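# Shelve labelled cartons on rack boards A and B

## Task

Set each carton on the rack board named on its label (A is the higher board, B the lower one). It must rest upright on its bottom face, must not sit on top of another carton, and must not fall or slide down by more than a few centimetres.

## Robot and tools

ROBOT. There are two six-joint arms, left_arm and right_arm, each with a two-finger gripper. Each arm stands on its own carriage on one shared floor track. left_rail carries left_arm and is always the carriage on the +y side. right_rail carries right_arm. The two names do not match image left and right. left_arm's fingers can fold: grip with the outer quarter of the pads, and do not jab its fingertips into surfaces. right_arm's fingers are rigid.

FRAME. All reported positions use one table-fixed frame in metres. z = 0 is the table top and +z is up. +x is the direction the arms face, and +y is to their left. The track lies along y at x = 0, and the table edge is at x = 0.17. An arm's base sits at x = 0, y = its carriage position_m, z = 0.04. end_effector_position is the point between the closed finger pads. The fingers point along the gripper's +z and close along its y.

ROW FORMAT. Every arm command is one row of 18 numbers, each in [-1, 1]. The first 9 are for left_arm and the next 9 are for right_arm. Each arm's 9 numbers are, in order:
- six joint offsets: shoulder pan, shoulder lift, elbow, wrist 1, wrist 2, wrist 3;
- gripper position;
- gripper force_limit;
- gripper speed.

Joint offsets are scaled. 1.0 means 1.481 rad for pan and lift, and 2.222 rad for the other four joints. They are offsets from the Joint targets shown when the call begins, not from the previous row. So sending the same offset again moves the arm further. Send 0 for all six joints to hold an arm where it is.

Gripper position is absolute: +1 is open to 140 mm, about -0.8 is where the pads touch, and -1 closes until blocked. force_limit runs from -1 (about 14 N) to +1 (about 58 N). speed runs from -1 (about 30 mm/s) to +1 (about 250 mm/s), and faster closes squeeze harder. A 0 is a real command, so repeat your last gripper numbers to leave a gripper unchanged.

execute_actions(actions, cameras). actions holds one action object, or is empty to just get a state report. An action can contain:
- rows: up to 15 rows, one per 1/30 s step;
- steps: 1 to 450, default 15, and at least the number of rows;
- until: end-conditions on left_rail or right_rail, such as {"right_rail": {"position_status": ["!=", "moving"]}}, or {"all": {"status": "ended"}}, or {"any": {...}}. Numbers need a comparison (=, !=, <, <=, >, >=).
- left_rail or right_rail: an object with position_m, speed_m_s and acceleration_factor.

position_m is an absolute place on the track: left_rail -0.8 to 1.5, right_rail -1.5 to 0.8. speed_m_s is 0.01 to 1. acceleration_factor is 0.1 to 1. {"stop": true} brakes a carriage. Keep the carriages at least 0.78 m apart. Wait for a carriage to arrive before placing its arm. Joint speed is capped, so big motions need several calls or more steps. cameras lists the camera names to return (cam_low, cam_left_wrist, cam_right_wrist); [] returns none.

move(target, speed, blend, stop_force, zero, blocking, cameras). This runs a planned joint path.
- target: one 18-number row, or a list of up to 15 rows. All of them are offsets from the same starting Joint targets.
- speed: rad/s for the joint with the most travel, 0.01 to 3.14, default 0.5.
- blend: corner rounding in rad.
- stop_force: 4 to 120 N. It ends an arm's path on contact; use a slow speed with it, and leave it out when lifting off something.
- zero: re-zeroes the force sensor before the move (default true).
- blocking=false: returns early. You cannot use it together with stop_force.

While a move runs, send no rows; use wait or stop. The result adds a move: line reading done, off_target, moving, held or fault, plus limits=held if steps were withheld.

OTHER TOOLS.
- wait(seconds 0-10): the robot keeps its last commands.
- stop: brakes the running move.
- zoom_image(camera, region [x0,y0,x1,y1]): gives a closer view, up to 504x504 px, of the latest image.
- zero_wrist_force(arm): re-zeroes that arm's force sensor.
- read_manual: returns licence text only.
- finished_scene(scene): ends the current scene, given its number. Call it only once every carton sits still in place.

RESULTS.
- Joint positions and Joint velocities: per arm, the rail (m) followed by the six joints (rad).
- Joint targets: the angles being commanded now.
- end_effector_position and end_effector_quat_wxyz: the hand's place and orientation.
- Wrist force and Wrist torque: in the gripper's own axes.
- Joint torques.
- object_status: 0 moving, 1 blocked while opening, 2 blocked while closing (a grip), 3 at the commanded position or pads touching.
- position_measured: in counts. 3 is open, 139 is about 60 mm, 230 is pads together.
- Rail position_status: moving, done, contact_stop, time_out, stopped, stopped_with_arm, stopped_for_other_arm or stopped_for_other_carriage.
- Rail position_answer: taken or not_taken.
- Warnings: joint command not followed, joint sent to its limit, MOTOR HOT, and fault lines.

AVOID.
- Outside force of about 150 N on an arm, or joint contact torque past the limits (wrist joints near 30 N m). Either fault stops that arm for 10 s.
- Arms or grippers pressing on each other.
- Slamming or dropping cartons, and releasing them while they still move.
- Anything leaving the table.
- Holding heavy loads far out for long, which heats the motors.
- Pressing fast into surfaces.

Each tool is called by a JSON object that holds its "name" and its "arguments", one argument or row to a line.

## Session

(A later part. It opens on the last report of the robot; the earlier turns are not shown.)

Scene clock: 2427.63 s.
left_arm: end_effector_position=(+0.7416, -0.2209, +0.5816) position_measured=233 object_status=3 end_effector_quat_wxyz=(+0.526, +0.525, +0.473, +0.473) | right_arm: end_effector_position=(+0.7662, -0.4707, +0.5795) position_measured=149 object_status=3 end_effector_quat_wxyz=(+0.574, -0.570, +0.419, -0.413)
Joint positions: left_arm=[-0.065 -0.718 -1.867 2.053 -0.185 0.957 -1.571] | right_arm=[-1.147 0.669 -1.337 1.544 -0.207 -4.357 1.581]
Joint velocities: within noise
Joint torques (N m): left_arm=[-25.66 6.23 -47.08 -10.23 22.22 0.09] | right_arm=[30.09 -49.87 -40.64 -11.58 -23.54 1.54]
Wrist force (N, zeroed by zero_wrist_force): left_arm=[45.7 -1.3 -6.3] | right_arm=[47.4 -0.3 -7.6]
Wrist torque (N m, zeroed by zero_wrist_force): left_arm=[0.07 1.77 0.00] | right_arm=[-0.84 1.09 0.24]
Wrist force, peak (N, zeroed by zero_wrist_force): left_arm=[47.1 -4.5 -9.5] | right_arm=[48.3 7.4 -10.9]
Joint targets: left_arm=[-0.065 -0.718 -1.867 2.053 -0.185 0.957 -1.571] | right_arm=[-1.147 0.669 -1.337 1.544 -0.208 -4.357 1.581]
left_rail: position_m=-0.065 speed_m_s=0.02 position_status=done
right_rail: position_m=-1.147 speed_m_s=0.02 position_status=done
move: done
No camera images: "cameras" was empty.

{"name": "execute_actions", "arguments": {
  "actions": [
    {"left_rail":{"position_m":-0.0427,"speed_m_s":0.03},"right_rail":{"position_m":-1.1694,"speed_m_s":0.03},"steps":90,"until":{"all":{"status":"ended"}}}
  ],
  "cameras": ["cam_low","cam_right_wrist"]
}}

{"name": "move", "arguments": {
  "target": [
    [-0.051017,-0.056073,-0.008484,0.045408,-0.035575,0,-1,-1,0,0.022160,-0.033641,-0.006575,0.029447,0.013199,0,-0.157,0,0],
    [-0.122106,-0.108450,0.011202,0.060631,-0.086099,0,-1,-1,0,0.044488,-0.061968,0.015626,0.026126,0.024939,0,-0.157,0,0],
    [-0.225275,-0.157955,0.027438,0.077391,-0.161932,0,-1,-1,0,0.060325,-0.096314,0.041406,0.023239,0.028425,0,-0.157,0,0],
    [-0.360259,-0.197999,0.038936,0.092584,-0.262112,0,-1,-1,0,0.068905,-0.138072,0.071057,0.021420,0.023933,0,-0.157,0,0]
  ],
  "speed": [0.10,0.16,0.22,0.28],
  "blend": 0.012,
  "cameras": ["cam_low","cam_left_wrist","cam_right_wrist"]
}}

Scene clock: 2509.17 s.
left_arm: end_effector_position=(+0.7416, -0.1989, +0.5814) position_measured=233 object_status=3 end_effector_quat_wxyz=(+0.526, +0.525, +0.473, +0.473) | right_arm: end_effector_position=(+0.7662, -0.4927, +0.5793) position_measured=149 object_status=3 end_effector_quat_wxyz=(+0.574, -0.570, +0.419, -0.413)
Joint positions: left_arm=[-0.043 -0.718 -1.867 2.053 -0.185 0.957 -1.571] | right_arm=[-1.169 0.669 -1.337 1.544 -0.208 -4.357 1.581]
Joint velocities: within noise
Joint torques (N m): left_arm=[8.7 -39.32 -48.95 -1.12 -1.77 -0.36] | right_arm=[-12.24 -85.23 -43.64 -4.11 3.08 1.55]
Wrist force (N, zeroed by zero_wrist_force): left_arm=[-0.5 -0.4 0.3] | right_arm=[-1.3 -1.2 -0.3]
Wrist torque (N m, zeroed by zero_wrist_force): left_arm=[-0.05 0.09 0.01] | right_arm=[-0.30 0.25 -0.04]
Wrist force, peak (N, zeroed by zero_wrist_force): left_arm=[47.6 1.0 -6.5] | right_arm=[48.6 -0.9 -7.0]
Joint targets: left_arm=[-0.043 -0.718 -1.867 2.053 -0.185 0.957 -1.571] | right_arm=[-1.169 0.669 -1.337 1.544 -0.208 -4.357 1.581]
Tool commands: left_gripper/position=-1.0 left_gripper/force_limit=-1.0 left_gripper/speed=+0.0 right_gripper/position=-0.157 right_gripper/force_limit=+0.0 right_gripper/speed=+0.0
left_rail: position_m=-0.043 speed_m_s=0.03 position_status=done
right_rail: position_m=-1.169 speed_m_s=0.03 position_status=done
camera_calibration:
cam_right_wrist: T_world_to_cam=[[-0.0221368, 0.0276377, -0.999373, 0.616508], [-0.587808, 0.808227, 0.0353719, 0.829855], [0.808697, 0.588222, -0.00164588, -0.152829], [0, 0, 0, 1]] pos_world=[0.625036, -0.597852, 0.586517]
Images, in order (width x height): cam_low 672x504, cam_right_wrist 672x504.

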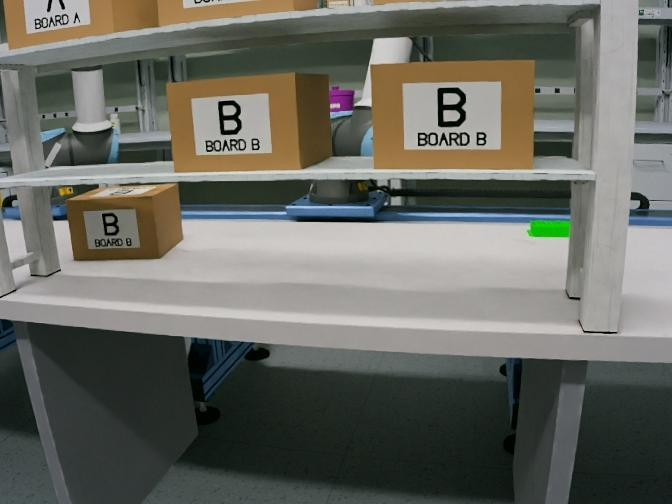

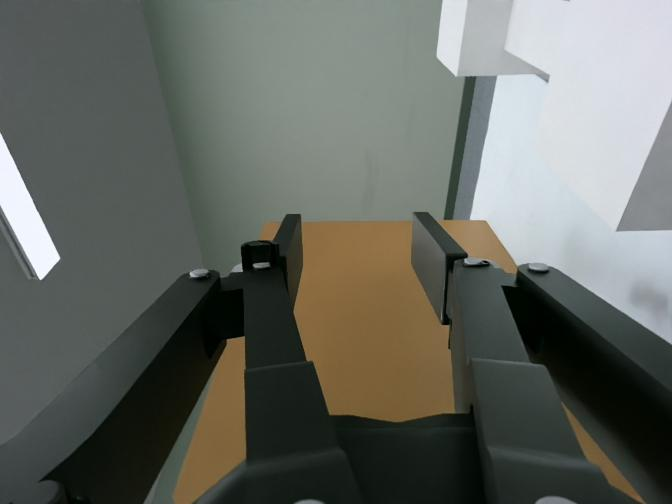

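Scene clock: 2512.97 s.
left_arm: end_effector_position=(+0.5779, -0.2262, +0.6224) position_measured=233 object_status=3 end_effector_quat_wxyz=(+0.514, +0.513, +0.486, +0.486) | right_arm: end_effector_position=(+0.6146, -0.5180, +0.6217) position_measured=149 object_status=3 end_effector_quat_wxyz=(+0.584, -0.580, +0.405, -0.399)
Joint positions: left_arm=[-0.043 -1.252 -2.16 2.139 0.02 0.375 -1.571] | right_arm=[-1.169 0.771 -1.541 1.702 -0.16 -4.304 1.581]
Joint velocities: within noise
Joint torques (N m): left_arm=[-15.69 -19.1 -39.79 1.96 -2.86 -0.34] | right_arm=[11.01 -65.08 -35.76 -6.8 -2.3 1.3]
Wrist force (N, zeroed by zero_wrist_force): left_arm=[-0.2 0.3 0.2] | right_arm=[-1.6 -1.2 0.3]
Wrist torque (N m, zeroed by zero_wrist_force): left_arm=[0.08 0.05 -0.01] | right_arm=[-0.27 0.29 -0.05]
Wrist force, peak (N, zeroed by zero_wrist_force): left_arm=[0.0 0.9 0.5] | right_arm=[-1.6 -1.6 0.5]
Joint targets: left_arm=[-0.043 -1.252 -2.160 2.139 0.020 0.375 -1.571] | right_arm=[-1.169 0.771 -1.541 1.702 -0.160 -4.304 1.581]
left_rail: position_m=-0.043 speed_m_s=0.03 position_status=done
right_rail: position_m=-1.169 speed_m_s=0.03 position_status=done
move: done
camera_calibration:
cam_left_wrist: T_world_to_cam=[[-0.0184872, 0.000513537, 0.999829, -0.602507], [-0.390034, -0.920776, -0.00673892, 0.0174631], [0.920615, -0.390091, 0.0172229, -0.448196], [0, 0, 0, 1]] pos_world=[0.408289, -0.158448, 0.610241]
cam_right_wrist: T_world_to_cam=[[-0.0241618, 0.0259631, -0.999371, 0.656638], [-0.626531, 0.778593, 0.035375, 0.768123], [0.779022, 0.626991, -0.00254551, 0.0235575], [0, 0, 0, 1]] pos_world=[0.478767, -0.629875, 0.629112]

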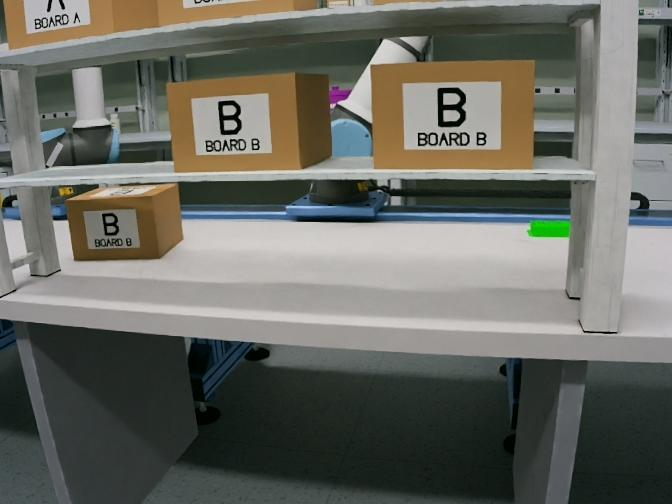

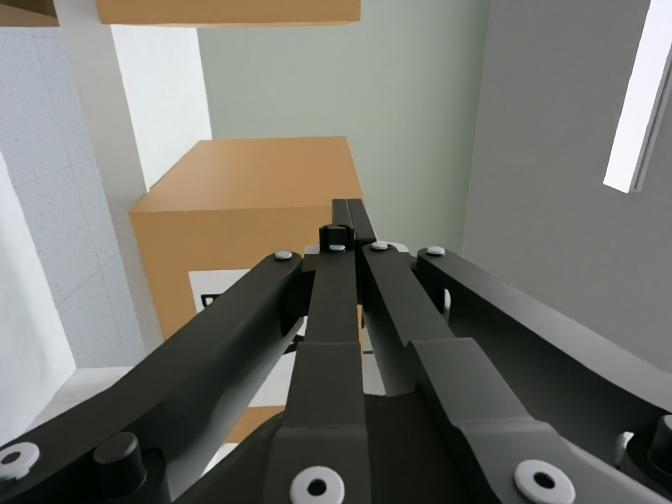

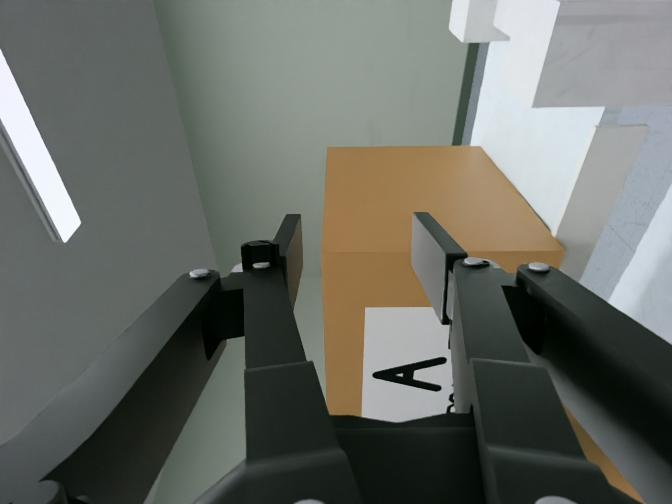

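{"name": "move", "arguments": {
  "target": [-0.329310,0.139180,0.060826,-0.153592,-0.228917,0,-1,-1,0,-0.058197,-0.181074,0.215416,-0.094728,-0.048215,0,-0.157,0,0],
  "speed": 0.5,
  "cameras": []
}}

{"name": "execute_actions", "arguments": {
  "actions": [
    {"left_rail":{"position_m":0.0413,"speed_m_s":0.3},"right_rail":{"position_m":-1.1496,"speed_m_s":0.1},"steps":90,"until":{"all":{"status":"ended"}}}
  ],
  "cameras": []
}}

{"name": "move", "arguments": {
  "target": [0,0.236635,0.124631,-0.282352,0,0,-1,-1,0,0,0.218362,0.111656,-0.257198,0,0,-0.157,0,0],
  "speed": 0.35,
  "cameras": ["cam_left_wrist","cam_right_wrist"]
}}

{"name": "zoom_image", "arguments": {
  "camera": "cam_left_wrist",
  "region": [0, 150, 300, 375]
}}

{"name": "zoom_image", "arguments": {
  "camera": "cam_right_wrist",
  "region": [372, 150, 672, 375]
}}

Scene clock: 2529.17 s.
left_arm: end_effector_position=(+0.4595, -0.3928, +0.4893) position_measured=233 object_status=3 end_effector_quat_wxyz=(+0.509, +0.508, +0.492, +0.491) | right_arm: end_effector_position=(+0.5060, -0.6618, +0.4889) position_measured=149 object_status=3 end_effector_quat_wxyz=(+0.588, -0.584, +0.399, -0.392)
Joint positions: left_arm=[-0.043 -1.739 -1.954 2.274 -0.321 -0.134 -1.571] | right_arm=[-1.169 0.685 -1.809 2.18 -0.37 -4.411 1.581]
Joint velocities: within noise
Joint torques (N m): left_arm=[-14.21 12.5 -35.15 -1.82 -2.67 -0.09] | right_arm=[-14.28 -36.98 -32.29 -6.63 -2.98 1.54]
Wrist force (N, zeroed by zero_wrist_force): left_arm=[-0.3 0.3 0.1] | right_arm=[-1.2 -1.0 0.4]
Wrist torque (N m, zeroed by zero_wrist_force): left_arm=[0.08 0.04 -0.02] | right_arm=[-0.25 0.27 -0.07]
Wrist force, peak (N, zeroed by zero_wrist_force): left_arm=[-2.1 -1.2 -1.3] | right_arm=[-2.8 -2.0 1.4]
Joint targets: left_arm=[-0.043 -1.740 -1.954 2.274 -0.321 -0.134 -1.571] | right_arm=[-1.169 0.685 -1.809 2.180 -0.370 -4.411 1.581]
left_rail: position_m=-0.043 speed_m_s=0.03 position_status=done
right_rail: position_m=-1.169 speed_m_s=0.03 position_status=done
move: done
No camera images: "cameras" was empty.

Scene clock: 2530.17 s.
left_arm: end_effector_position=(+0.4594, -0.3089, +0.4892) position_measured=233 object_status=3 end_effector_quat_wxyz=(+0.509, +0.508, +0.492, +0.491) end_effector_velocity=(+0.000, +0.001, +0.000) end_effector_angular_velocity=(+0.000, +0.000, +0.001) | right_arm: end_effector_position=(+0.5060, -0.6420, +0.4888) position_measured=149 object_status=3 end_effector_quat_wxyz=(+0.588, -0.584, +0.399, -0.392)
Joint positions: left_arm=[0.041 -1.74 -1.954 2.274 -0.321 -0.134 -1.571] | right_arm=[-1.15 0.685 -1.809 2.18 -0.37 -4.411 1.581]
Joint velocities: left_arm=[0.001 0 0 0 -0.001 0 0] | right_arm=[within noise]
Joint torques (N m): left_arm=[-9.16 -6.56 -42.78 0.53 -0.7 -0.68] | right_arm=[-12.47 -33.86 -34.63 -5.52 -1.44 1.71]
Wrist force (N, zeroed by zero_wrist_force): left_arm=[-0.3 0.1 0.2] | right_arm=[-1.1 -1.0 0.7]
Wrist torque (N m, zeroed by zero_wrist_force): left_arm=[0.03 0.05 -0.02] | right_arm=[-0.25 0.27 -0.07]
Wrist force, peak (N, zeroed by zero_wrist_force): left_arm=[-2.3 0.0 0.0] | right_arm=[-2.7 -0.7 0.7]
Joint targets: left_arm=[0.041 -1.740 -1.954 2.274 -0.321 -0.134 -1.571] | right_arm=[-1.150 0.685 -1.809 2.180 -0.370 -4.411 1.581]
Tool commands: left_gripper/position=-1.0 left_gripper/force_limit=-1.0 left_gripper/speed=+0.0 right_gripper/position=-0.157 right_gripper/force_limit=+0.0 right_gripper/speed=+0.0
left_rail: position_m=0.041 speed_m_s=0.30 position_status=done
right_rail: position_m=-1.150 speed_m_s=0.10 position_status=done
No camera images: "cameras" was empty.

Scene clock: 2532.53 s.
left_arm: end_effector_position=(+0.4594, -0.3089, +0.2492) position_measured=233 object_status=3 end_effector_quat_wxyz=(+0.509, +0.508, +0.492, +0.491) | right_arm: end_effector_position=(+0.5060, -0.6420, +0.2488) position_measured=149 object_status=3 end_effector_quat_wxyz=(+0.588, -0.584, +0.399, -0.392)
Joint positions: left_arm=[0.041 -1.74 -1.604 2.551 -0.948 -0.134 -1.571] | right_arm=[-1.15 0.685 -1.486 2.428 -0.942 -4.411 1.581]
Joint velocities: within noise
Joint torques (N m): left_arm=[-2.06 -3.62 -17.56 -1.78 1.49 -0.92] | right_arm=[-10.97 -25.17 -18.64 -7.4 2.79 1.43]
Wrist force (N, zeroed by zero_wrist_force): left_arm=[-0.3 -0.1 0.0] | right_arm=[-1.2 -0.8 0.1]
Wrist torque (N m, zeroed by zero_wrist_force): left_arm=[-0.01 0.07 0.00] | right_arm=[-0.18 0.29 0.00]
Wrist force, peak (N, zeroed by zero_wrist_force): left_arm=[0.1 1.7 0.3] | right_arm=[-1.1 -2.8 0.2]
Joint targets: left_arm=[0.041 -1.740 -1.604 2.551 -0.948 -0.134 -1.571] | right_arm=[-1.150 0.685 -1.486 2.429 -0.942 -4.411 1.581]
left_rail: position_m=0.041 speed_m_s=0.30 position_status=done
right_rail: position_m=-1.150 speed_m_s=0.10 position_status=done
move: done
camera_calibration:
cam_left_wrist: T_world_to_cam=[[-0.0180856, 0.0000690654, 0.999836, -0.231769], [-0.370762, -0.928704, -0.00664241, -0.118779], [0.928552, -0.370822, 0.0168218, -0.362571], [0, 0, 0, 1]] pos_world=[0.288435, -0.244744, 0.237041]
cam_right_wrist: T_world_to_cam=[[-0.0247027, 0.0254522, -0.999371, 0.284515], [-0.642723, 0.765281, 0.0353774, 0.80951], [0.7657, 0.643193, -0.00254584, 0.202204], [0, 0, 0, 1]] pos_world=[0.372492, -0.756801, 0.256212]
Images, in order (width x height): cam_left_wrist 672x504, cam_right_wrist 672x504.

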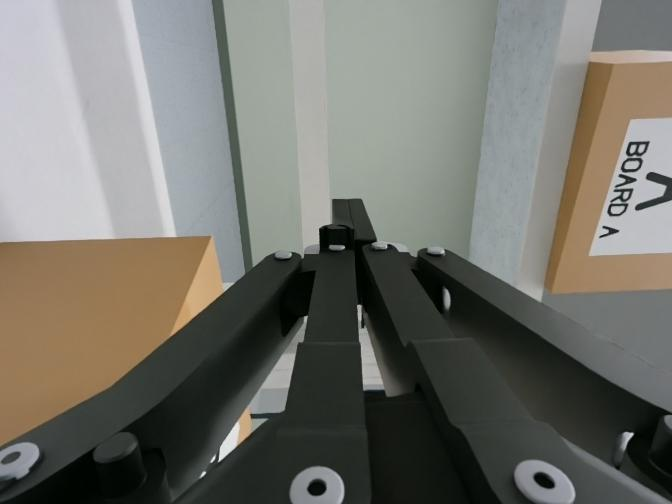

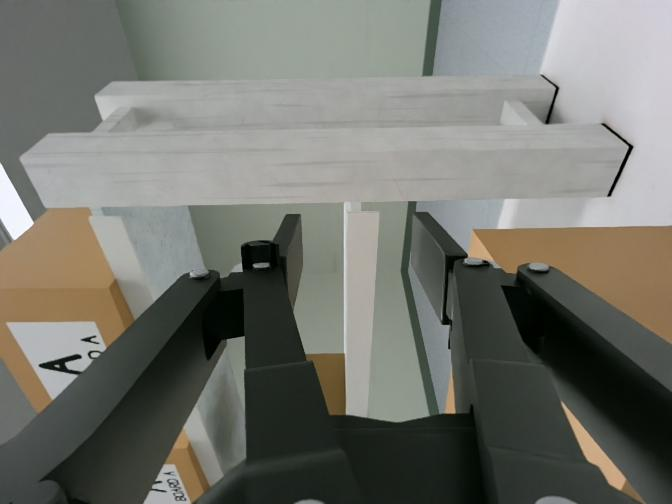

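Scaled by 1.680.

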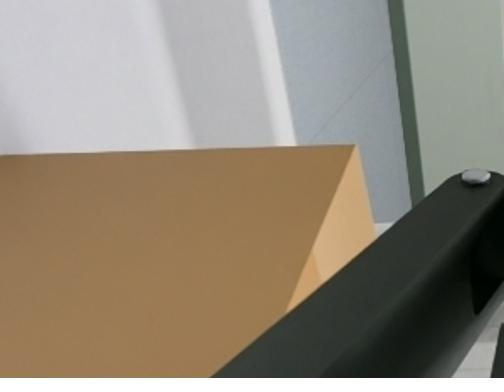

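Scaled by 1.680.

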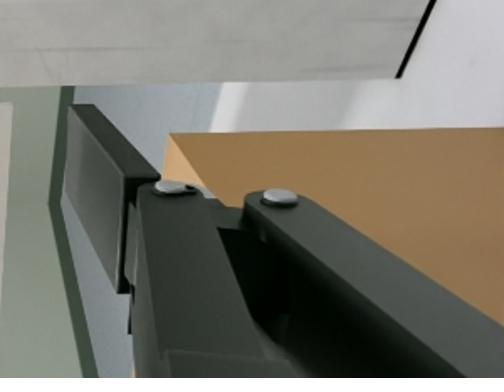

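{"name": "execute_actions", "arguments": {
  "actions": [
    {"left_rail":{"position_m":0.0067,"speed_m_s":0.2},"right_rail":{"position_m":-1.1621,"speed_m_s":0.1},"steps":90,"until":{"all":{"status":"ended"}}}
  ],
  "cameras": []
}}

{"name": "move", "arguments": {
  "target": [
    [0.003598,0,0,0,-0.031378,0,-1,-1,0,-0.055726,0,0,0,-0.070918,0,-0.157,0,0],
    [0.003598,0.252635,0.026192,-0.194578,-0.031378,0,-1,-1,0,-0.055726,0.206859,0.021932,-0.159807,-0.070918,0,-0.157,0,0]
  ],
  "speed": [0.25,0.3],
  "cameras": ["cam_left_wrist","cam_right_wrist"]
}}

{"name": "zero_wrist_force", "arguments": {
  "arm": "left_arm"
}}

{"name": "zero_wrist_force", "arguments": {
  "arm": "right_arm"
}}

{"name": "execute_actions", "arguments": {
  "actions": [
    {"left_rail":{"position_m":-0.0203,"speed_m_s":0.05},"right_rail":{"position_m":-1.1351,"speed_m_s":0.05},"steps":90,"until":{"all":{"status":"ended"}}}
  ],
  "cameras": ["cam_left_wrist","cam_right_wrist"]
}}

Scene clock: 2576.83 s.
left_arm: end_effector_position=(+0.4594, -0.3435, +0.2491) position_measured=233 object_status=3 end_effector_quat_wxyz=(+0.509, +0.508, +0.492, +0.491) | right_arm: end_effector_position=(+0.5060, -0.6545, +0.2487) position_measured=149 object_status=3 end_effector_quat_wxyz=(+0.588, -0.584, +0.399, -0.392)
Joint positions: left_arm=[0.007 -1.74 -1.604 2.551 -0.948 -0.134 -1.571] | right_arm=[-1.162 0.685 -1.486 2.429 -0.942 -4.411 1.581]
Joint velocities: within noise
Joint torques (N m): left_arm=[10.39 -13.58 -22.47 -0.54 1.83 -0.55] | right_arm=[-6.04 -33.04 -24.77 -5.19 2.8 1.55]
Wrist force (N, zeroed by zero_wrist_force): left_arm=[-0.2 0.0 -0.1] | right_arm=[-1.4 -1.0 0.3]
Wrist torque (N m, zeroed by zero_wrist_force): left_arm=[0.01 0.03 0.00] | right_arm=[-0.22 0.34 0.00]
Wrist force, peak (N, zeroed by zero_wrist_force): left_arm=[-1.7 -0.1 0.1] | right_arm=[-3.7 -0.7 1.1]
Joint targets: left_arm=[0.007 -1.740 -1.604 2.551 -0.948 -0.134 -1.571] | right_arm=[-1.162 0.685 -1.486 2.429 -0.942 -4.411 1.581]
Tool commands: left_gripper/position=-1.0 left_gripper/force_limit=-1.0 left_gripper/speed=+0.0 right_gripper/position=-0.157 right_gripper/force_limit=+0.0 right_gripper/speed=+0.0
left_rail: position_m=0.007 speed_m_s=0.20 position_status=done
right_rail: position_m=-1.162 speed_m_s=0.10 position_status=done
No camera images: "cameras" was empty.

Scene clock: 2579.50 s.
left_arm: end_effector_position=(+0.4611, -0.3175, +0.1170) position_measured=233 object_status=3 end_effector_quat_wxyz=(+0.490, +0.490, +0.510, +0.510) | right_arm: end_effector_position=(+0.5262, -0.6482, +0.1167) position_measured=149 object_status=3 end_effector_quat_wxyz=(+0.602, -0.599, +0.377, -0.370)
Joint positions: left_arm=[0.007 -1.734 -1.23 2.609 -1.38 -0.204 -1.571] | right_arm=[-1.162 0.602 -1.18 2.477 -1.297 -4.568 1.581]
Joint velocities: within noise
Joint torques (N m): left_arm=[13.45 -16.7 2.94 -1.19 -2.25 -0.93] | right_arm=[-12.22 -35.05 -5.65 -7.56 -2.88 1.51]
Wrist force (N, zeroed by zero_wrist_force): left_arm=[-0.7 0.2 0.2] | right_arm=[-1.8 -0.8 0.0]
Wrist torque (N m, zeroed by zero_wrist_force): left_arm=[0.06 0.15 0.00] | right_arm=[-0.15 0.39 -0.06]
Wrist force, peak (N, zeroed by zero_wrist_force): left_arm=[-0.5 -1.0 0.4] | right_arm=[-1.2 -2.1 0.4]
Joint targets: left_arm=[0.007 -1.734 -1.229 2.609 -1.381 -0.204 -1.571] | right_arm=[-1.162 0.602 -1.180 2.477 -1.297 -4.568 1.581]
left_rail: position_m=0.007 speed_m_s=0.20 position_status=done
right_rail: position_m=-1.162 speed_m_s=0.10 position_status=done
move: done
camera_calibration:
cam_left_wrist: T_world_to_cam=[[-0.0179765, -0.0014124, 0.999837, -0.100162], [-0.300058, -0.953897, -0.00674238, -0.167482], [0.953752, -0.30013, 0.016724, -0.354241], [0, 0, 0, 1]] pos_world=[0.285803, -0.26622, 0.10494]
cam_right_wrist: T_world_to_cam=[[-0.0266801, 0.0235303, -0.999367, 0.152934], [-0.698263, 0.714962, 0.0354755, 0.828584], [0.715344, 0.698767, -0.00264488, 0.252938], [0, 0, 0, 1]] pos_world=[0.401712, -0.772749, 0.124112]
Images, in order (width x height): cam_left_wrist 672x504, cam_right_wrist 672x504.

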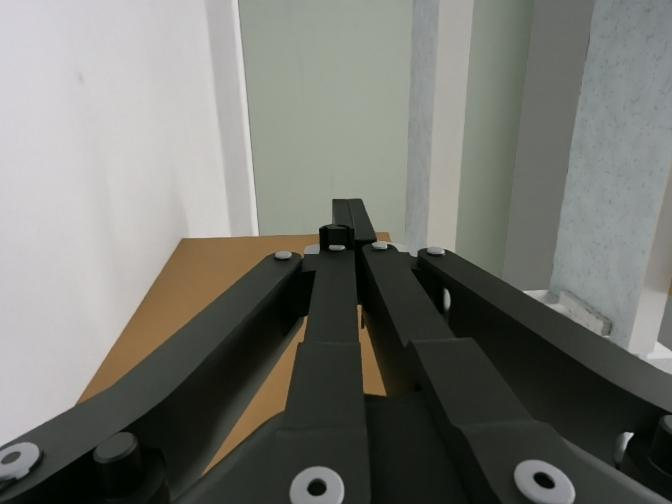

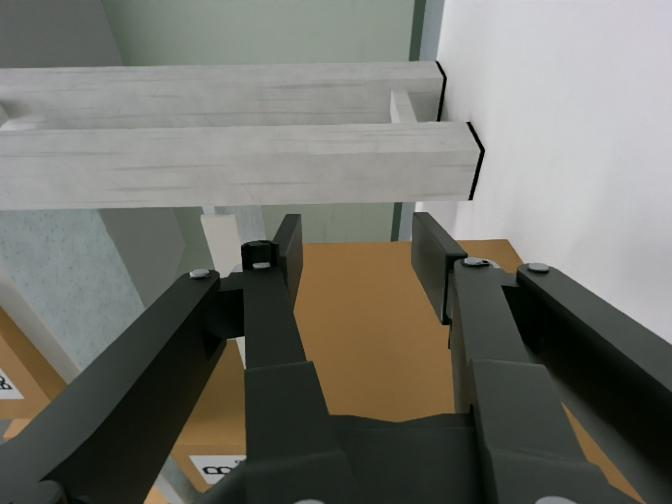

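Wrist force sensor zeroed.

Wrist force sensor zeroed.

Scene clock: 2580.37 s.
left_arm: end_effector_position=(+0.4611, -0.3444, +0.1170) position_measured=233 object_status=3 end_effector_quat_wxyz=(+0.490, +0.490, +0.510, +0.510) | right_arm: end_effector_position=(+0.5262, -0.6212, +0.1166) position_measured=149 object_status=3 end_effector_quat_wxyz=(+0.602, -0.599, +0.377, -0.370)
Joint positions: left_arm=[-0.02 -1.734 -1.229 2.609 -1.381 -0.204 -1.571] | right_arm=[-1.135 0.602 -1.18 2.477 -1.297 -4.568 1.581]
Joint velocities: within noise
Joint torques (N m): left_arm=[4.34 -21.89 -14.45 -0.65 -1.23 -0.24] | right_arm=[-9.21 -38.2 -16.15 -6.97 -2.77 1.64]
Wrist force (N, zeroed by zero_wrist_force): left_arm=[0.2 0.1 0.1] | right_arm=[0.1 -0.3 0.4]
Wrist torque (N m, zeroed by zero_wrist_force): left_arm=[0.02 -0.07 -0.01] | right_arm=[-0.07 -0.03 0.00]
Wrist force, peak (N, zeroed by zero_wrist_force): left_arm=[1.9 0.1 0.3] | right_arm=[1.8 -0.4 -0.2]
Joint targets: left_arm=[-0.020 -1.734 -1.229 2.609 -1.381 -0.204 -1.571] | right_arm=[-1.135 0.602 -1.180 2.477 -1.297 -4.568 1.581]
Tool commands: left_gripper/position=-1.0 left_gripper/force_limit=-1.0 left_gripper/speed=+0.0 right_gripper/position=-0.157 right_gripper/force_limit=+0.0 right_gripper/speed=+0.0
left_rail: position_m=-0.020 speed_m_s=0.05 position_status=done
right_rail: position_m=-1.135 speed_m_s=0.05 position_status=done
camera_calibration:
cam_left_wrist: T_world_to_cam=[[-0.0180073, -0.0015075, 0.999837, -0.100219], [-0.300055, -0.953897, -0.00684229, -0.193227], [0.953752, -0.300129, 0.0167248, -0.362344], [0, 0, 0, 1]] pos_world=[0.285803, -0.29322, 0.10494]
cam_right_wrist: T_world_to_cam=[[-0.0267528, 0.0234618, -0.999367, 0.152171], [-0.69826, 0.714964, 0.0354773, 0.809143], [0.715344, 0.698767, -0.00274487, 0.234085], [0, 0, 0, 1]] pos_world=[0.401612, -0.745649, 0.124011]
Images, in order (width x height): cam_left_wrist 672x504, cam_right_wrist 672x504.

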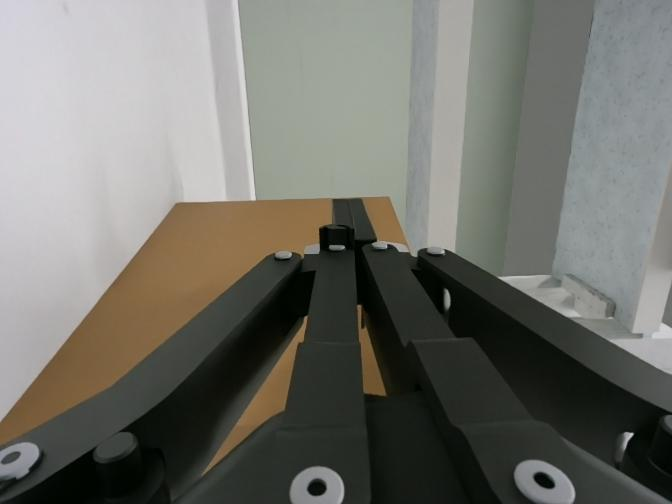

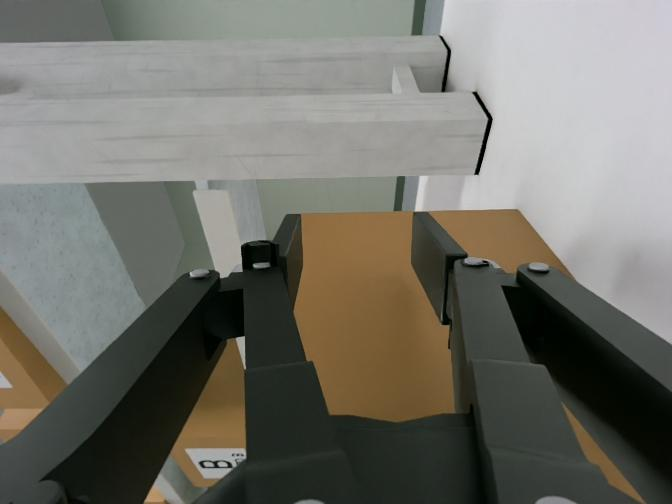

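{"name": "execute_actions", "arguments": {
  "actions": [
    {"left_rail":{"position_m":-0.0253,"speed_m_s":0.03},"right_rail":{"position_m":-1.1311,"speed_m_s":0.03},"steps":60,"until":{"all":{"status":"ended"}}}
  ],
  "cameras": []
}}

{"name": "execute_actions", "arguments": {
  "actions": [
    {"left_rail":{"position_m":-0.0288,"speed_m_s":0.02},"right_rail":{"position_m":-1.1281,"speed_m_s":0.02},"steps":60,"until":{"all":{"status":"ended"}}}
  ],
  "cameras": []
}}

Scene clock: 2606.83 s.
left_arm: end_effector_position=(+0.4611, -0.3493, +0.1170) position_measured=233 object_status=3 end_effector_quat_wxyz=(+0.490, +0.490, +0.510, +0.510) | right_arm: end_effector_position=(+0.5262, -0.6173, +0.1167) position_measured=149 object_status=3 end_effector_quat_wxyz=(+0.602, -0.599, +0.377, -0.370)
Joint positions: left_arm=[-0.025 -1.734 -1.229 2.609 -1.381 -0.204 -1.571] | right_arm=[-1.131 0.602 -1.18 2.477 -1.297 -4.568 1.581]
Joint velocities: within noise
Joint torques (N m): left_arm=[-11.91 -49.16 -14.18 1.46 1.66 -0.75] | right_arm=[3.93 -55.56 -19.05 -4.37 -2.19 1.71]
Wrist force (N, zeroed by zero_wrist_force): left_arm=[0.4 0.2 0.0] | right_arm=[0.3 0.0 0.3]
Wrist torque (N m, zeroed by zero_wrist_force): left_arm=[0.05 -0.09 0.00] | right_arm=[0.01 -0.07 0.00]
Wrist force, peak (N, zeroed by zero_wrist_force): left_arm=[1.4 -0.3 0.4] | right_arm=[1.2 -0.2 -0.4]
Joint targets: left_arm=[-0.025 -1.734 -1.229 2.609 -1.381 -0.204 -1.571] | right_arm=[-1.131 0.602 -1.180 2.477 -1.297 -4.568 1.581]
Tool commands: left_gripper/position=-1.0 left_gripper/force_limit=-1.0 left_gripper/speed=+0.0 right_gripper/position=-0.157 right_gripper/force_limit=+0.0 right_gripper/speed=+0.0
left_rail: position_m=-0.025 speed_m_s=0.03 position_status=done
right_rail: position_m=-1.131 speed_m_s=0.03 position_status=done
No camera images: "cameras" was empty.

Scene clock: 2607.30 s.
left_arm: end_effector_position=(+0.4611, -0.3530, +0.1170) position_measured=233 object_status=3 end_effector_quat_wxyz=(+0.490, +0.490, +0.510, +0.510) | right_arm: end_effector_position=(+0.5262, -0.6141, +0.1167) position_measured=149 object_status=3 end_effector_quat_wxyz=(+0.602, -0.599, +0.377, -0.370)
Joint positions: left_arm=[-0.029 -1.734 -1.229 2.609 -1.381 -0.204 -1.571] | right_arm=[-1.128 0.602 -1.18 2.477 -1.297 -4.568 1.581]
Joint velocities: within noise
Joint torques (N m): left_arm=[-14.06 -49.03 -10.15 1.63 1.91 -0.82] | right_arm=[4.92 -55.66 -18.79 -4.26 -2.27 1.56]
Wrist force (N, zeroed by zero_wrist_force): left_arm=[1.1 -0.3 0.2] | right_arm=[-0.1 -0.4 0.3]
Wrist torque (N m, zeroed by zero_wrist_force): left_arm=[0.01 0.01 0.00] | right_arm=[-0.09 0.02 0.00]
Wrist force, peak (N, zeroed by zero_wrist_force): left_arm=[1.7 0.0 0.5] | right_arm=[0.9 -0.1 -0.2]
Joint targets: left_arm=[-0.029 -1.734 -1.229 2.609 -1.381 -0.204 -1.571] | right_arm=[-1.128 0.602 -1.180 2.477 -1.297 -4.568 1.581]
Tool commands: left_gripper/position=-1.0 left_gripper/force_limit=-1.0 left_gripper/speed=+0.0 right_gripper/position=-0.157 right_gripper/force_limit=+0.0 right_gripper/speed=+0.0
left_rail: position_m=-0.029 speed_m_s=0.02 position_status=done
right_rail: position_m=-1.128 speed_m_s=0.02 position_status=done
No camera images: "cameras" was empty.

{"name": "execute_actions", "arguments": {
  "actions": [
    {"left_rail":{"position_m":-0.0316,"speed_m_s":0.02},"right_rail":{"position_m":-1.1253,"speed_m_s":0.02},"steps":60,"until":{"all":{"status":"ended"}}}
  ],
  "cameras": []
}}

{"name": "execute_actions", "arguments": {
  "actions": [
    {"left_rail":{"position_m":-0.0336,"speed_m_s":0.02},"right_rail":{"position_m":-1.1233,"speed_m_s":0.02},"steps":60,"until":{"all":{"status":"ended"}}}
  ],
  "cameras": []
}}

Scene clock: 2615.97 s.
left_arm: end_effector_position=(+0.4611, -0.3557, +0.1170) position_measured=233 object_status=3 end_effector_quat_wxyz=(+0.490, +0.490, +0.510, +0.510) | right_arm: end_effector_position=(+0.5262, -0.6114, +0.1167) position_measured=149 object_status=3 end_effector_quat_wxyz=(+0.602, -0.599, +0.377, -0.370)
Joint positions: left_arm=[-0.032 -1.734 -1.229 2.609 -1.381 -0.204 -1.571] | right_arm=[-1.125 0.602 -1.18 2.477 -1.297 -4.568 1.581]
Joint velocities: within noise
Joint torques (N m): left_arm=[-13.42 -56.8 -3.99 1.77 1.68 -0.88] | right_arm=[10.81 -58.51 -16.17 -1.93 -2 1.63]
Wrist force (N, zeroed by zero_wrist_force): left_arm=[1.5 -0.8 0.6] | right_arm=[0.1 0.0 0.3]
Wrist torque (N m, zeroed by zero_wrist_force): left_arm=[-0.03 0.02 0.00] | right_arm=[-0.01 -0.02 0.00]
Wrist force, peak (N, zeroed by zero_wrist_force): left_arm=[1.9 0.3 0.4] | right_arm=[0.9 0.1 0.0]
Joint targets: left_arm=[-0.032 -1.734 -1.229 2.609 -1.381 -0.204 -1.571] | right_arm=[-1.125 0.602 -1.180 2.477 -1.297 -4.568 1.581]
Tool commands: left_gripper/position=-1.0 left_gripper/force_limit=-1.0 left_gripper/speed=+0.0 right_gripper/position=-0.157 right_gripper/force_limit=+0.0 right_gripper/speed=+0.0
left_rail: position_m=-0.032 speed_m_s=0.02 position_status=done
right_rail: position_m=-1.125 speed_m_s=0.02 position_status=done
No camera images: "cameras" was empty.

Scene clock: 2616.37 s.
left_arm: end_effector_position=(+0.4611, -0.3578, +0.1170) position_measured=233 object_status=3 end_effector_quat_wxyz=(+0.490, +0.490, +0.510, +0.510) | right_arm: end_effector_position=(+0.5262, -0.6093, +0.1167) position_measured=149 object_status=3 end_effector_quat_wxyz=(+0.602, -0.599, +0.377, -0.370)
Joint positions: left_arm=[-0.034 -1.734 -1.229 2.609 -1.381 -0.204 -1.571] | right_arm=[-1.123 0.602 -1.18 2.477 -1.297 -4.568 1.581]
Joint velocities: within noise
Joint torques (N m): left_arm=[-12.81 -55.38 -7.86 1.51 1.82 -0.51] | right_arm=[10.02 -58.43 -15.13 -1.58 -1.82 1.64]
Wrist force (N, zeroed by zero_wrist_force): left_arm=[1.1 -0.7 0.4] | right_arm=[3.5 -0.6 -3.2]
Wrist torque (N m, zeroed by zero_wrist_force): left_arm=[0.00 0.02 0.00] | right_arm=[-0.06 0.03 0.01]
Wrist force, peak (N, zeroed by zero_wrist_force): left_arm=[1.9 -0.4 0.7] | right_arm=[3.7 -1.4 -3.0]
Joint targets: left_arm=[-0.034 -1.734 -1.229 2.609 -1.381 -0.204 -1.571] | right_arm=[-1.123 0.602 -1.180 2.477 -1.297 -4.568 1.581]
Tool commands: left_gripper/position=-1.0 left_gripper/force_limit=-1.0 left_gripper/speed=+0.0 right_gripper/position=-0.157 right_gripper/force_limit=+0.0 right_gripper/speed=+0.0
left_rail: position_m=-0.034 speed_m_s=0.02 position_status=done
right_rail: position_m=-1.123 speed_m_s=0.02 position_status=done
No camera images: "cameras" was empty.

{"name": "execute_actions", "arguments": {
  "actions": [
    {"left_rail":{"position_m":-0.0366,"speed_m_s":0.02},"steps":60,"until":{"left_rail":{"position_status":["!=","moving"]}}}
  ],
  "cameras": []
}}

{"name": "execute_actions", "arguments": {
  "actions": [
    {"left_rail":{"position_m":-0.0391,"speed_m_s":0.02},"steps":60,"until":{"left_rail":{"position_status":["!=","moving"]}}}
  ],
  "cameras": []
}}

Scene clock: 2623.30 s.
left_arm: end_effector_position=(+0.4611, -0.3607, +0.1170) position_measured=233 object_status=3 end_effector_quat_wxyz=(+0.490, +0.490, +0.510, +0.510) | right_arm: end_effector_position=(+0.5262, -0.6095, +0.1167) position_measured=149 object_status=3 end_effector_quat_wxyz=(+0.602, -0.599, +0.377, -0.370)
Joint positions: left_arm=[-0.037 -1.734 -1.229 2.609 -1.381 -0.204 -1.571] | right_arm=[-1.123 0.602 -1.18 2.477 -1.297 -4.568 1.581]
Joint velocities: within noise
Joint torques (N m): left_arm=[-12.85 -36.77 -18.29 1.15 2.66 -0.6] | right_arm=[9.83 -58.19 -12.8 -0.59 -1.44 1.64]
Wrist force (N, zeroed by zero_wrist_force): left_arm=[19.7 -0.7 -2.5] | right_arm=[10.6 -0.7 -2.3]
Wrist torque (N m, zeroed by zero_wrist_force): left_arm=[-0.04 0.69 -0.01] | right_arm=[-0.03 0.21 0.02]
Wrist force, peak (N, zeroed by zero_wrist_force): left_arm=[20.1 -0.1 -2.3] | right_arm=[10.7 -1.0 -2.4]
Joint targets: left_arm=[-0.037 -1.734 -1.229 2.609 -1.381 -0.204 -1.571] | right_arm=[-1.123 0.602 -1.180 2.477 -1.297 -4.568 1.581]
Tool commands: left_gripper/position=-1.0 left_gripper/force_limit=-1.0 left_gripper/speed=+0.0 right_gripper/position=-0.157 right_gripper/force_limit=+0.0 right_gripper/speed=+0.0
left_rail: position_m=-0.037 speed_m_s=0.02 position_status=done
right_rail: position_m=-1.123 speed_m_s=0.02 position_status=done
No camera images: "cameras" was empty.

Scene clock: 2623.73 s.
left_arm: end_effector_position=(+0.4611, -0.3631, +0.1170) position_measured=233 object_status=3 end_effector_quat_wxyz=(+0.490, +0.490, +0.510, +0.510) | right_arm: end_effector_position=(+0.5262, -0.6095, +0.1167) position_measured=149 object_status=3 end_effector_quat_wxyz=(+0.602, -0.599, +0.377, -0.370)
Joint positions: left_arm=[-0.039 -1.734 -1.229 2.609 -1.381 -0.204 -1.571] | right_arm=[-1.123 0.602 -1.18 2.477 -1.297 -4.568 1.581]
Joint velocities: within noise
Joint torques (N m): left_arm=[-14.33 -36.45 -21.41 -0.09 9.29 -0.99] | right_arm=[6.82 -58.71 -12.05 -0.4 -4.38 1.55]
Wrist force (N, zeroed by zero_wrist_force): left_arm=[32.7 -0.4 -6.6] | right_arm=[26.5 -3.2 -4.8]
Wrist torque (N m, zeroed by zero_wrist_force): left_arm=[0.02 1.11 -0.01] | right_arm=[0.07 0.56 0.04]
Wrist force, peak (N, zeroed by zero_wrist_force): left_arm=[33.5 -0.1 -6.3] | right_arm=[26.7 -3.3 -5.5]
Joint targets: left_arm=[-0.039 -1.734 -1.229 2.609 -1.381 -0.204 -1.571] | right_arm=[-1.123 0.602 -1.180 2.477 -1.297 -4.568 1.581]
Tool commands: left_gripper/position=-1.0 left_gripper/force_limit=-1.0 left_gripper/speed=+0.0 right_gripper/position=-0.157 right_gripper/force_limit=+0.0 right_gripper/speed=+0.0
left_rail: position_m=-0.039 speed_m_s=0.02 position_status=done
right_rail: position_m=-1.123 speed_m_s=0.02 position_status=done
No camera images: "cameras" was empty.

{"name": "execute_actions", "arguments": {
  "actions": [
    {"left_rail":{"position_m":-0.0401,"speed_m_s":0.02},"right_rail":{"position_m":-1.1214,"speed_m_s":0.02},"steps":60,"until":{"all":{"status":"ended"}}}
  ],
  "cameras": []
}}

Scene clock: 2628.43 s.
left_arm: end_effector_position=(+0.4611, -0.3642, +0.1170) position_measured=233 object_status=3 end_effector_quat_wxyz=(+0.490, +0.490, +0.510, +0.510) | right_arm: end_effector_position=(+0.5262, -0.6076, +0.1166) position_measured=149 object_status=3 end_effector_quat_wxyz=(+0.602, -0.599, +0.377, -0.370) end_effector_velocity=(+0.001, +0.000, +0.000) end_effector_angular_velocity=(+0.001, +0.001, +0.000)
Joint positions: left_arm=[-0.04 -1.734 -1.229 2.609 -1.381 -0.204 -1.571] | right_arm=[-1.121 0.602 -1.18 2.477 -1.297 -4.568 1.581]
Joint velocities: left_arm=[within noise] | right_arm=[0.001 -0.001 0 0 0 -0.001 0.001]
Joint torques (N m): left_arm=[-14.24 -24.02 -41.46 -3.61 18.4 -0.79] | right_arm=[20.7 -58.19 -20.63 -0.36 -14.71 1.58]
Wrist force (N, zeroed by zero_wrist_force): left_arm=[44.5 -1.4 -10.7] | right_arm=[51.3 -9.8 -19.4]
Wrist torque (N m, zeroed by zero_wrist_force): left_arm=[0.04 1.57 -0.01] | right_arm=[0.22 1.02 0.14]
Wrist force, peak (N, zeroed by zero_wrist_force): left_arm=[44.9 -0.6 -10.7] | right_arm=[51.3 -9.8 -19.4]
Joint targets: left_arm=[-0.040 -1.734 -1.229 2.609 -1.381 -0.204 -1.571] | right_arm=[-1.121 0.602 -1.180 2.477 -1.297 -4.568 1.581]
Tool commands: left_gripper/position=-1.0 left_gripper/force_limit=-1.0 left_gripper/speed=+0.0 right_gripper/position=-0.157 right_gripper/force_limit=+0.0 right_gripper/speed=+0.0
left_rail: position_m=-0.040 speed_m_s=0.02 position_status=done
right_rail: position_m=-1.121 speed_m_s=0.02 position_status=done
No camera images: "cameras" was empty.

{"name": "execute_actions", "arguments": {
  "actions": [
    {"left_rail":{"position_m":-0.0406,"speed_m_s":0.02},"steps":45,"until":{"left_rail":{"position_status":["!=","moving"]}}}
  ],
  "cameras": []
}}

{"name": "move", "arguments": {
  "target": [0,-0.025477,-0.000672,0.017653,0,0,-1,-1,0,0,-0.020547,-0.000553,0.014248,0,0,-0.157,0,0],
  "speed": 0.03,
  "cameras": ["cam_low","cam_right_wrist"]
}}

{"name": "zoom_image", "arguments": {
  "camera": "cam_low",
  "region": [0, 150, 252, 289]
}}

Scene clock: 2636.40 s.
left_arm: end_effector_position=(+0.4611, -0.3647, +0.1170) position_measured=233 object_status=3 end_effector_quat_wxyz=(+0.490, +0.490, +0.510, +0.510) | right_arm: end_effector_position=(+0.5262, -0.6075, +0.1167) position_measured=149 object_status=3 end_effector_quat_wxyz=(+0.602, -0.599, +0.377, -0.370)
Joint positions: left_arm=[-0.041 -1.734 -1.229 2.609 -1.381 -0.204 -1.571] | right_arm=[-1.121 0.602 -1.18 2.477 -1.297 -4.568 1.581]
Joint velocities: within noise
Joint torques (N m): left_arm=[-14.03 -38.39 -40.8 -3.3 18.11 -0.84] | right_arm=[42.45 -52.68 -30.52 -0.36 -14.7 1.62]
Wrist force (N, zeroed by zero_wrist_force): left_arm=[52.2 -1.2 -12.0] | right_arm=[52.2 -8.0 -16.5]
Wrist torque (N m, zeroed by zero_wrist_force): left_arm=[0.08 1.81 0.00] | right_arm=[0.18 1.06 0.11]
Wrist force, peak (N, zeroed by zero_wrist_force): left_arm=[52.2 -1.2 -12.0] | right_arm=[52.2 -9.7 -18.7]
Joint targets: left_arm=[-0.041 -1.734 -1.229 2.609 -1.381 -0.204 -1.571] | right_arm=[-1.121 0.602 -1.180 2.477 -1.297 -4.568 1.581]
Tool commands: left_gripper/position=-1.0 left_gripper/force_limit=-1.0 left_gripper/speed=+0.0 right_gripper/position=-0.157 right_gripper/force_limit=+0.0 right_gripper/speed=+0.0
left_rail: position_m=-0.041 speed_m_s=0.02 position_status=done
right_rail: position_m=-1.121 speed_m_s=0.02 position_status=done
No camera images: "cameras" was empty.

Scene clock: 2638.03 s.
left_arm: end_effector_position=(+0.4611, -0.3647, +0.1289) position_measured=233 object_status=3 end_effector_quat_wxyz=(+0.490, +0.490, +0.510, +0.510) | right_arm: end_effector_position=(+0.5262, -0.6075, +0.1286) position_measured=149 object_status=3 end_effector_quat_wxyz=(+0.602, -0.599, +0.377, -0.370)
Joint positions: left_arm=[-0.041 -1.734 -1.267 2.608 -1.342 -0.204 -1.571] | right_arm=[-1.121 0.602 -1.21 2.476 -1.265 -4.568 1.581]
Joint velocities: within noise
Joint torques (N m): left_arm=[-14.45 -63.9 -55.31 -0.84 18.69 -1.45] | right_arm=[42.04 -69.52 -36.87 -2.89 -14.94 1.7]
Wrist force (N, zeroed by zero_wrist_force): left_arm=[50.4 -8.9 -9.9] | right_arm=[51.4 7.2 -9.4]
Wrist torque (N m, zeroed by zero_wrist_force): left_arm=[0.19 1.73 0.09] | right_arm=[-0.26 1.14 0.11]
Wrist force, peak (N, zeroed by zero_wrist_force): left_arm=[52.4 -1.5 -12.1] | right_arm=[52.3 -6.8 -16.7]
Joint targets: left_arm=[-0.041 -1.734 -1.267 2.608 -1.341 -0.204 -1.571] | right_arm=[-1.121 0.602 -1.210 2.476 -1.265 -4.568 1.581]
left_rail: position_m=-0.041 speed_m_s=0.02 position_status=done
right_rail: position_m=-1.121 speed_m_s=0.02 position_status=done
move: done
camera_calibration:
cam_right_wrist: T_world_to_cam=[[-0.0266801, 0.0235303, -0.999367, 0.163866], [-0.698263, 0.714962, 0.0354755, 0.798991], [0.715344, 0.698767, -0.00264488, 0.224459], [0, 0, 0, 1]] pos_world=[0.401712, -0.731949, 0.136012]
Images, in order (width x height): cam_low 672x504, cam_right_wrist 672x504.

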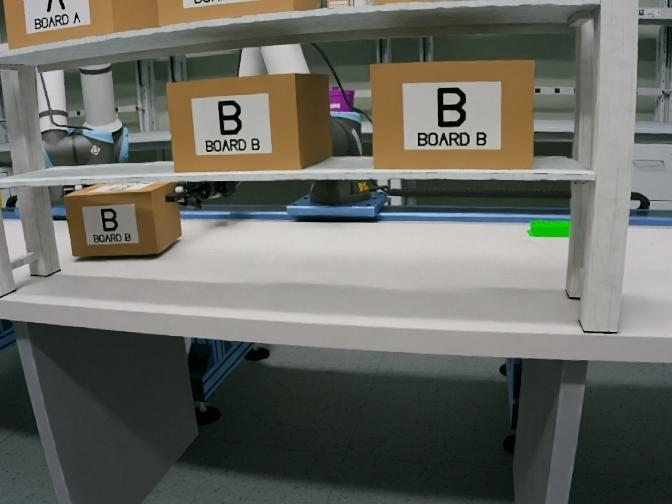

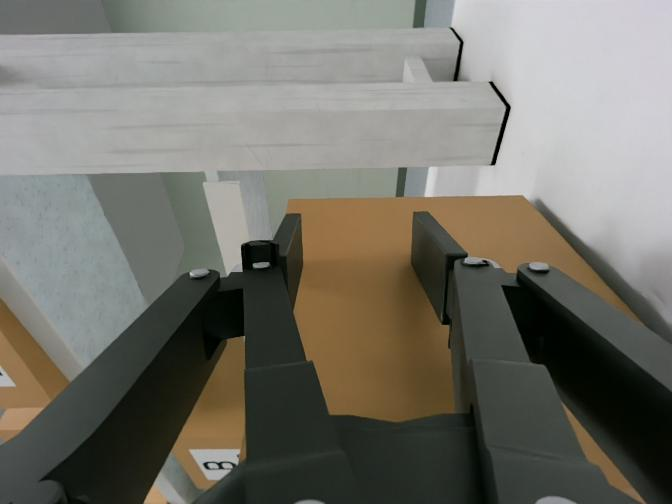

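Scaled by 2.000.

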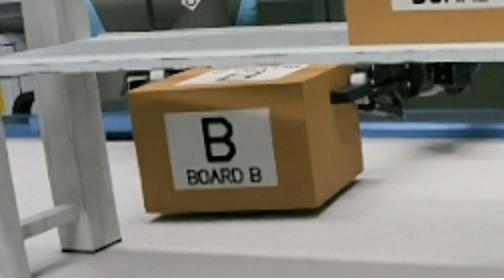

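{"name": "move", "arguments": {
  "target": [
    [0,-0.121275,-0.008678,0.089510,0,0,-1,-1,0,0,-0.098317,-0.007189,0.072719,0,0,-0.157,0,0],
    [0,-0.227159,-0.025520,0.176925,0,0,-1,-1,0,0,-0.186312,-0.021379,0.145559,0,0,-0.157,0,0],
    [0,-0.313708,-0.049284,0.258376,0,0,-1,-1,0,0,-0.261282,-0.041850,0.215999,0,0,-0.157,0,0],
    [0,-0.391793,-0.085102,0.346239,0,0,-1,-1,0,0,-0.332811,-0.073543,0.295367,0,0,-0.157,0,0]
  ],
  "speed": 0.16,
  "blend": 0.012,
  "cameras": ["cam_low"]
}}

{"name": "move", "arguments": {
  "target": [
    [0.033621,-0.058286,0.023438,0.015411,0.035762,0,-1,-1,0,0.047504,0.054429,-0.031908,-0.004370,0.045016,0,-0.157,0,0],
    [0.093779,-0.104695,0.039604,0.030177,0.087640,0,-1,-1,0,0.078905,0.106501,-0.066009,-0.004976,0.077727,0,-0.157,0,0],
    [0.192981,-0.123487,0.045516,0.036790,0.164757,0,-1,-1,0,0.094365,0.155341,-0.101191,-0.002346,0.099028,0,-0.157,0,0],
    [0.321182,-0.101022,0.038403,0.028929,0.260417,0,-1,-1,0,0.093129,0.197364,-0.133900,0.002354,0.108415,0,-0.157,0,0]
  ],
  "speed": [0.10,0.11,0.14,0.17],
  "blend": 0.012,
  "cameras": ["cam_low","cam_right_wrist"]
}}

Scene clock: 2720.27 s.
left_arm: end_effector_position=(+0.4611, -0.3646, +0.3811) position_measured=233 object_status=3 end_effector_quat_wxyz=(+0.490, +0.490, +0.510, +0.510) | right_arm: end_effector_position=(+0.5263, -0.6075, +0.3807) position_measured=149 object_status=3 end_effector_quat_wxyz=(+0.602, -0.599, +0.377, -0.370)
Joint positions: left_arm=[-0.041 -1.734 -1.847 2.419 -0.572 -0.204 -1.571] | right_arm=[-1.121 0.602 -1.703 2.313 -0.609 -4.568 1.581]
Joint velocities: within noise
Joint torques (N m): left_arm=[-12.7 -27.96 -75.87 -0.15 18.7 -1.05] | right_arm=[41.08 -44.44 -56.88 -2.65 -15.09 1.61]
Wrist force (N, zeroed by zero_wrist_force): left_arm=[47.3 -9.5 -9.7] | right_arm=[47.9 7.5 -8.3]
Wrist torque (N m, zeroed by zero_wrist_force): left_arm=[0.17 1.55 0.08] | right_arm=[-0.24 1.09 0.06]
Wrist force, peak (N, zeroed by zero_wrist_force): left_arm=[65.1 -8.6 -13.0] | right_arm=[66.7 7.5 -10.8]
Joint targets: left_arm=[-0.041 -1.734 -1.848 2.419 -0.572 -0.204 -1.571] | right_arm=[-1.121 0.602 -1.703 2.313 -0.609 -4.568 1.581]
left_rail: position_m=-0.041 speed_m_s=0.02 position_status=done
right_rail: position_m=-1.121 speed_m_s=0.02 position_status=done
move: done
Images, in order (width x height): cam_low 672x504.

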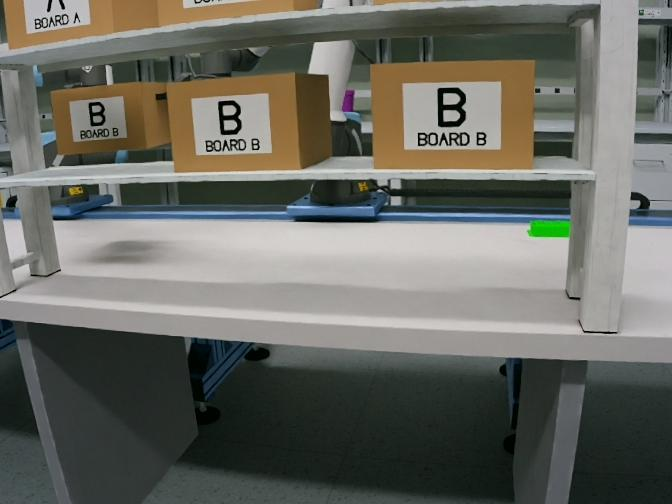

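Scene clock: 2725.27 s.
left_arm: end_effector_position=(+0.5813, -0.2429, +0.3813) position_measured=233 object_status=3 end_effector_quat_wxyz=(+0.516, +0.515, +0.484, +0.484) | right_arm: end_effector_position=(+0.6210, -0.4912, +0.3807) position_measured=149 object_status=3 end_effector_quat_wxyz=(+0.582, -0.579, +0.407, -0.401)
Joint positions: left_arm=[-0.041 -1.259 -1.997 2.504 -0.508 0.375 -1.571] | right_arm=[-1.121 0.74 -1.411 2.015 -0.604 -4.328 1.581]
Joint velocities: within noise
Joint torques (N m): left_arm=[-11.43 17.7 -77.99 -11.18 23.38 -1.25] | right_arm=[17.07 -46.72 -59.18 -3.36 -6.13 1.58]
Wrist force (N, zeroed by zero_wrist_force): left_arm=[42.4 -8.4 -8.3] | right_arm=[43.5 7.7 -7.4]
Wrist torque (N m, zeroed by zero_wrist_force): left_arm=[0.18 1.41 0.07] | right_arm=[-0.20 0.82 -0.03]
Wrist force, peak (N, zeroed by zero_wrist_force): left_arm=[49.8 -8.5 -10.0] | right_arm=[51.4 8.5 -9.1]
Joint targets: left_arm=[-0.041 -1.258 -1.997 2.504 -0.508 0.375 -1.571] | right_arm=[-1.121 0.740 -1.411 2.015 -0.604 -4.328 1.581]
left_rail: position_m=-0.041 speed_m_s=0.02 position_status=done
right_rail: position_m=-1.121 speed_m_s=0.02 position_status=done
move: done
camera_calibration:
cam_right_wrist: T_world_to_cam=[[-0.0240603, 0.026067, -0.999371, 0.415222], [-0.621138, 0.782902, 0.035375, 0.758686], [0.783332, 0.621598, -0.0026457, -0.00402342], [0, 0, 0, 1]] pos_world=[0.484391, -0.602299, 0.388112]
Images, in order (width x height): cam_low 672x504, cam_right_wrist 672x504.

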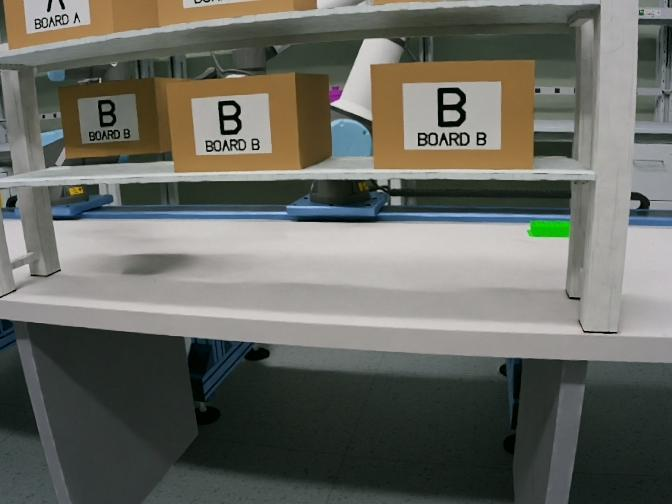

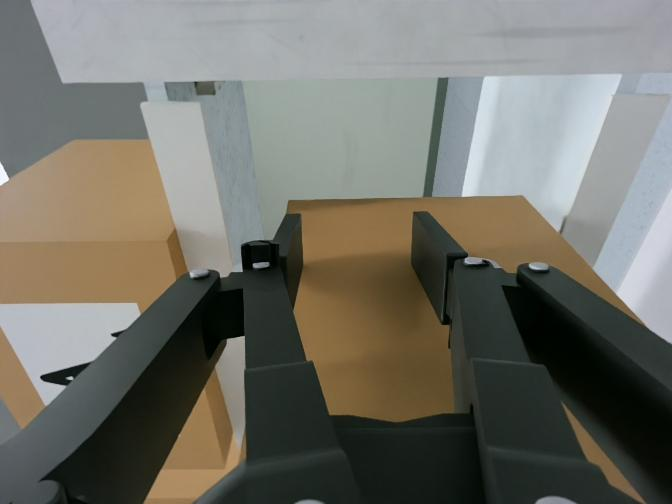

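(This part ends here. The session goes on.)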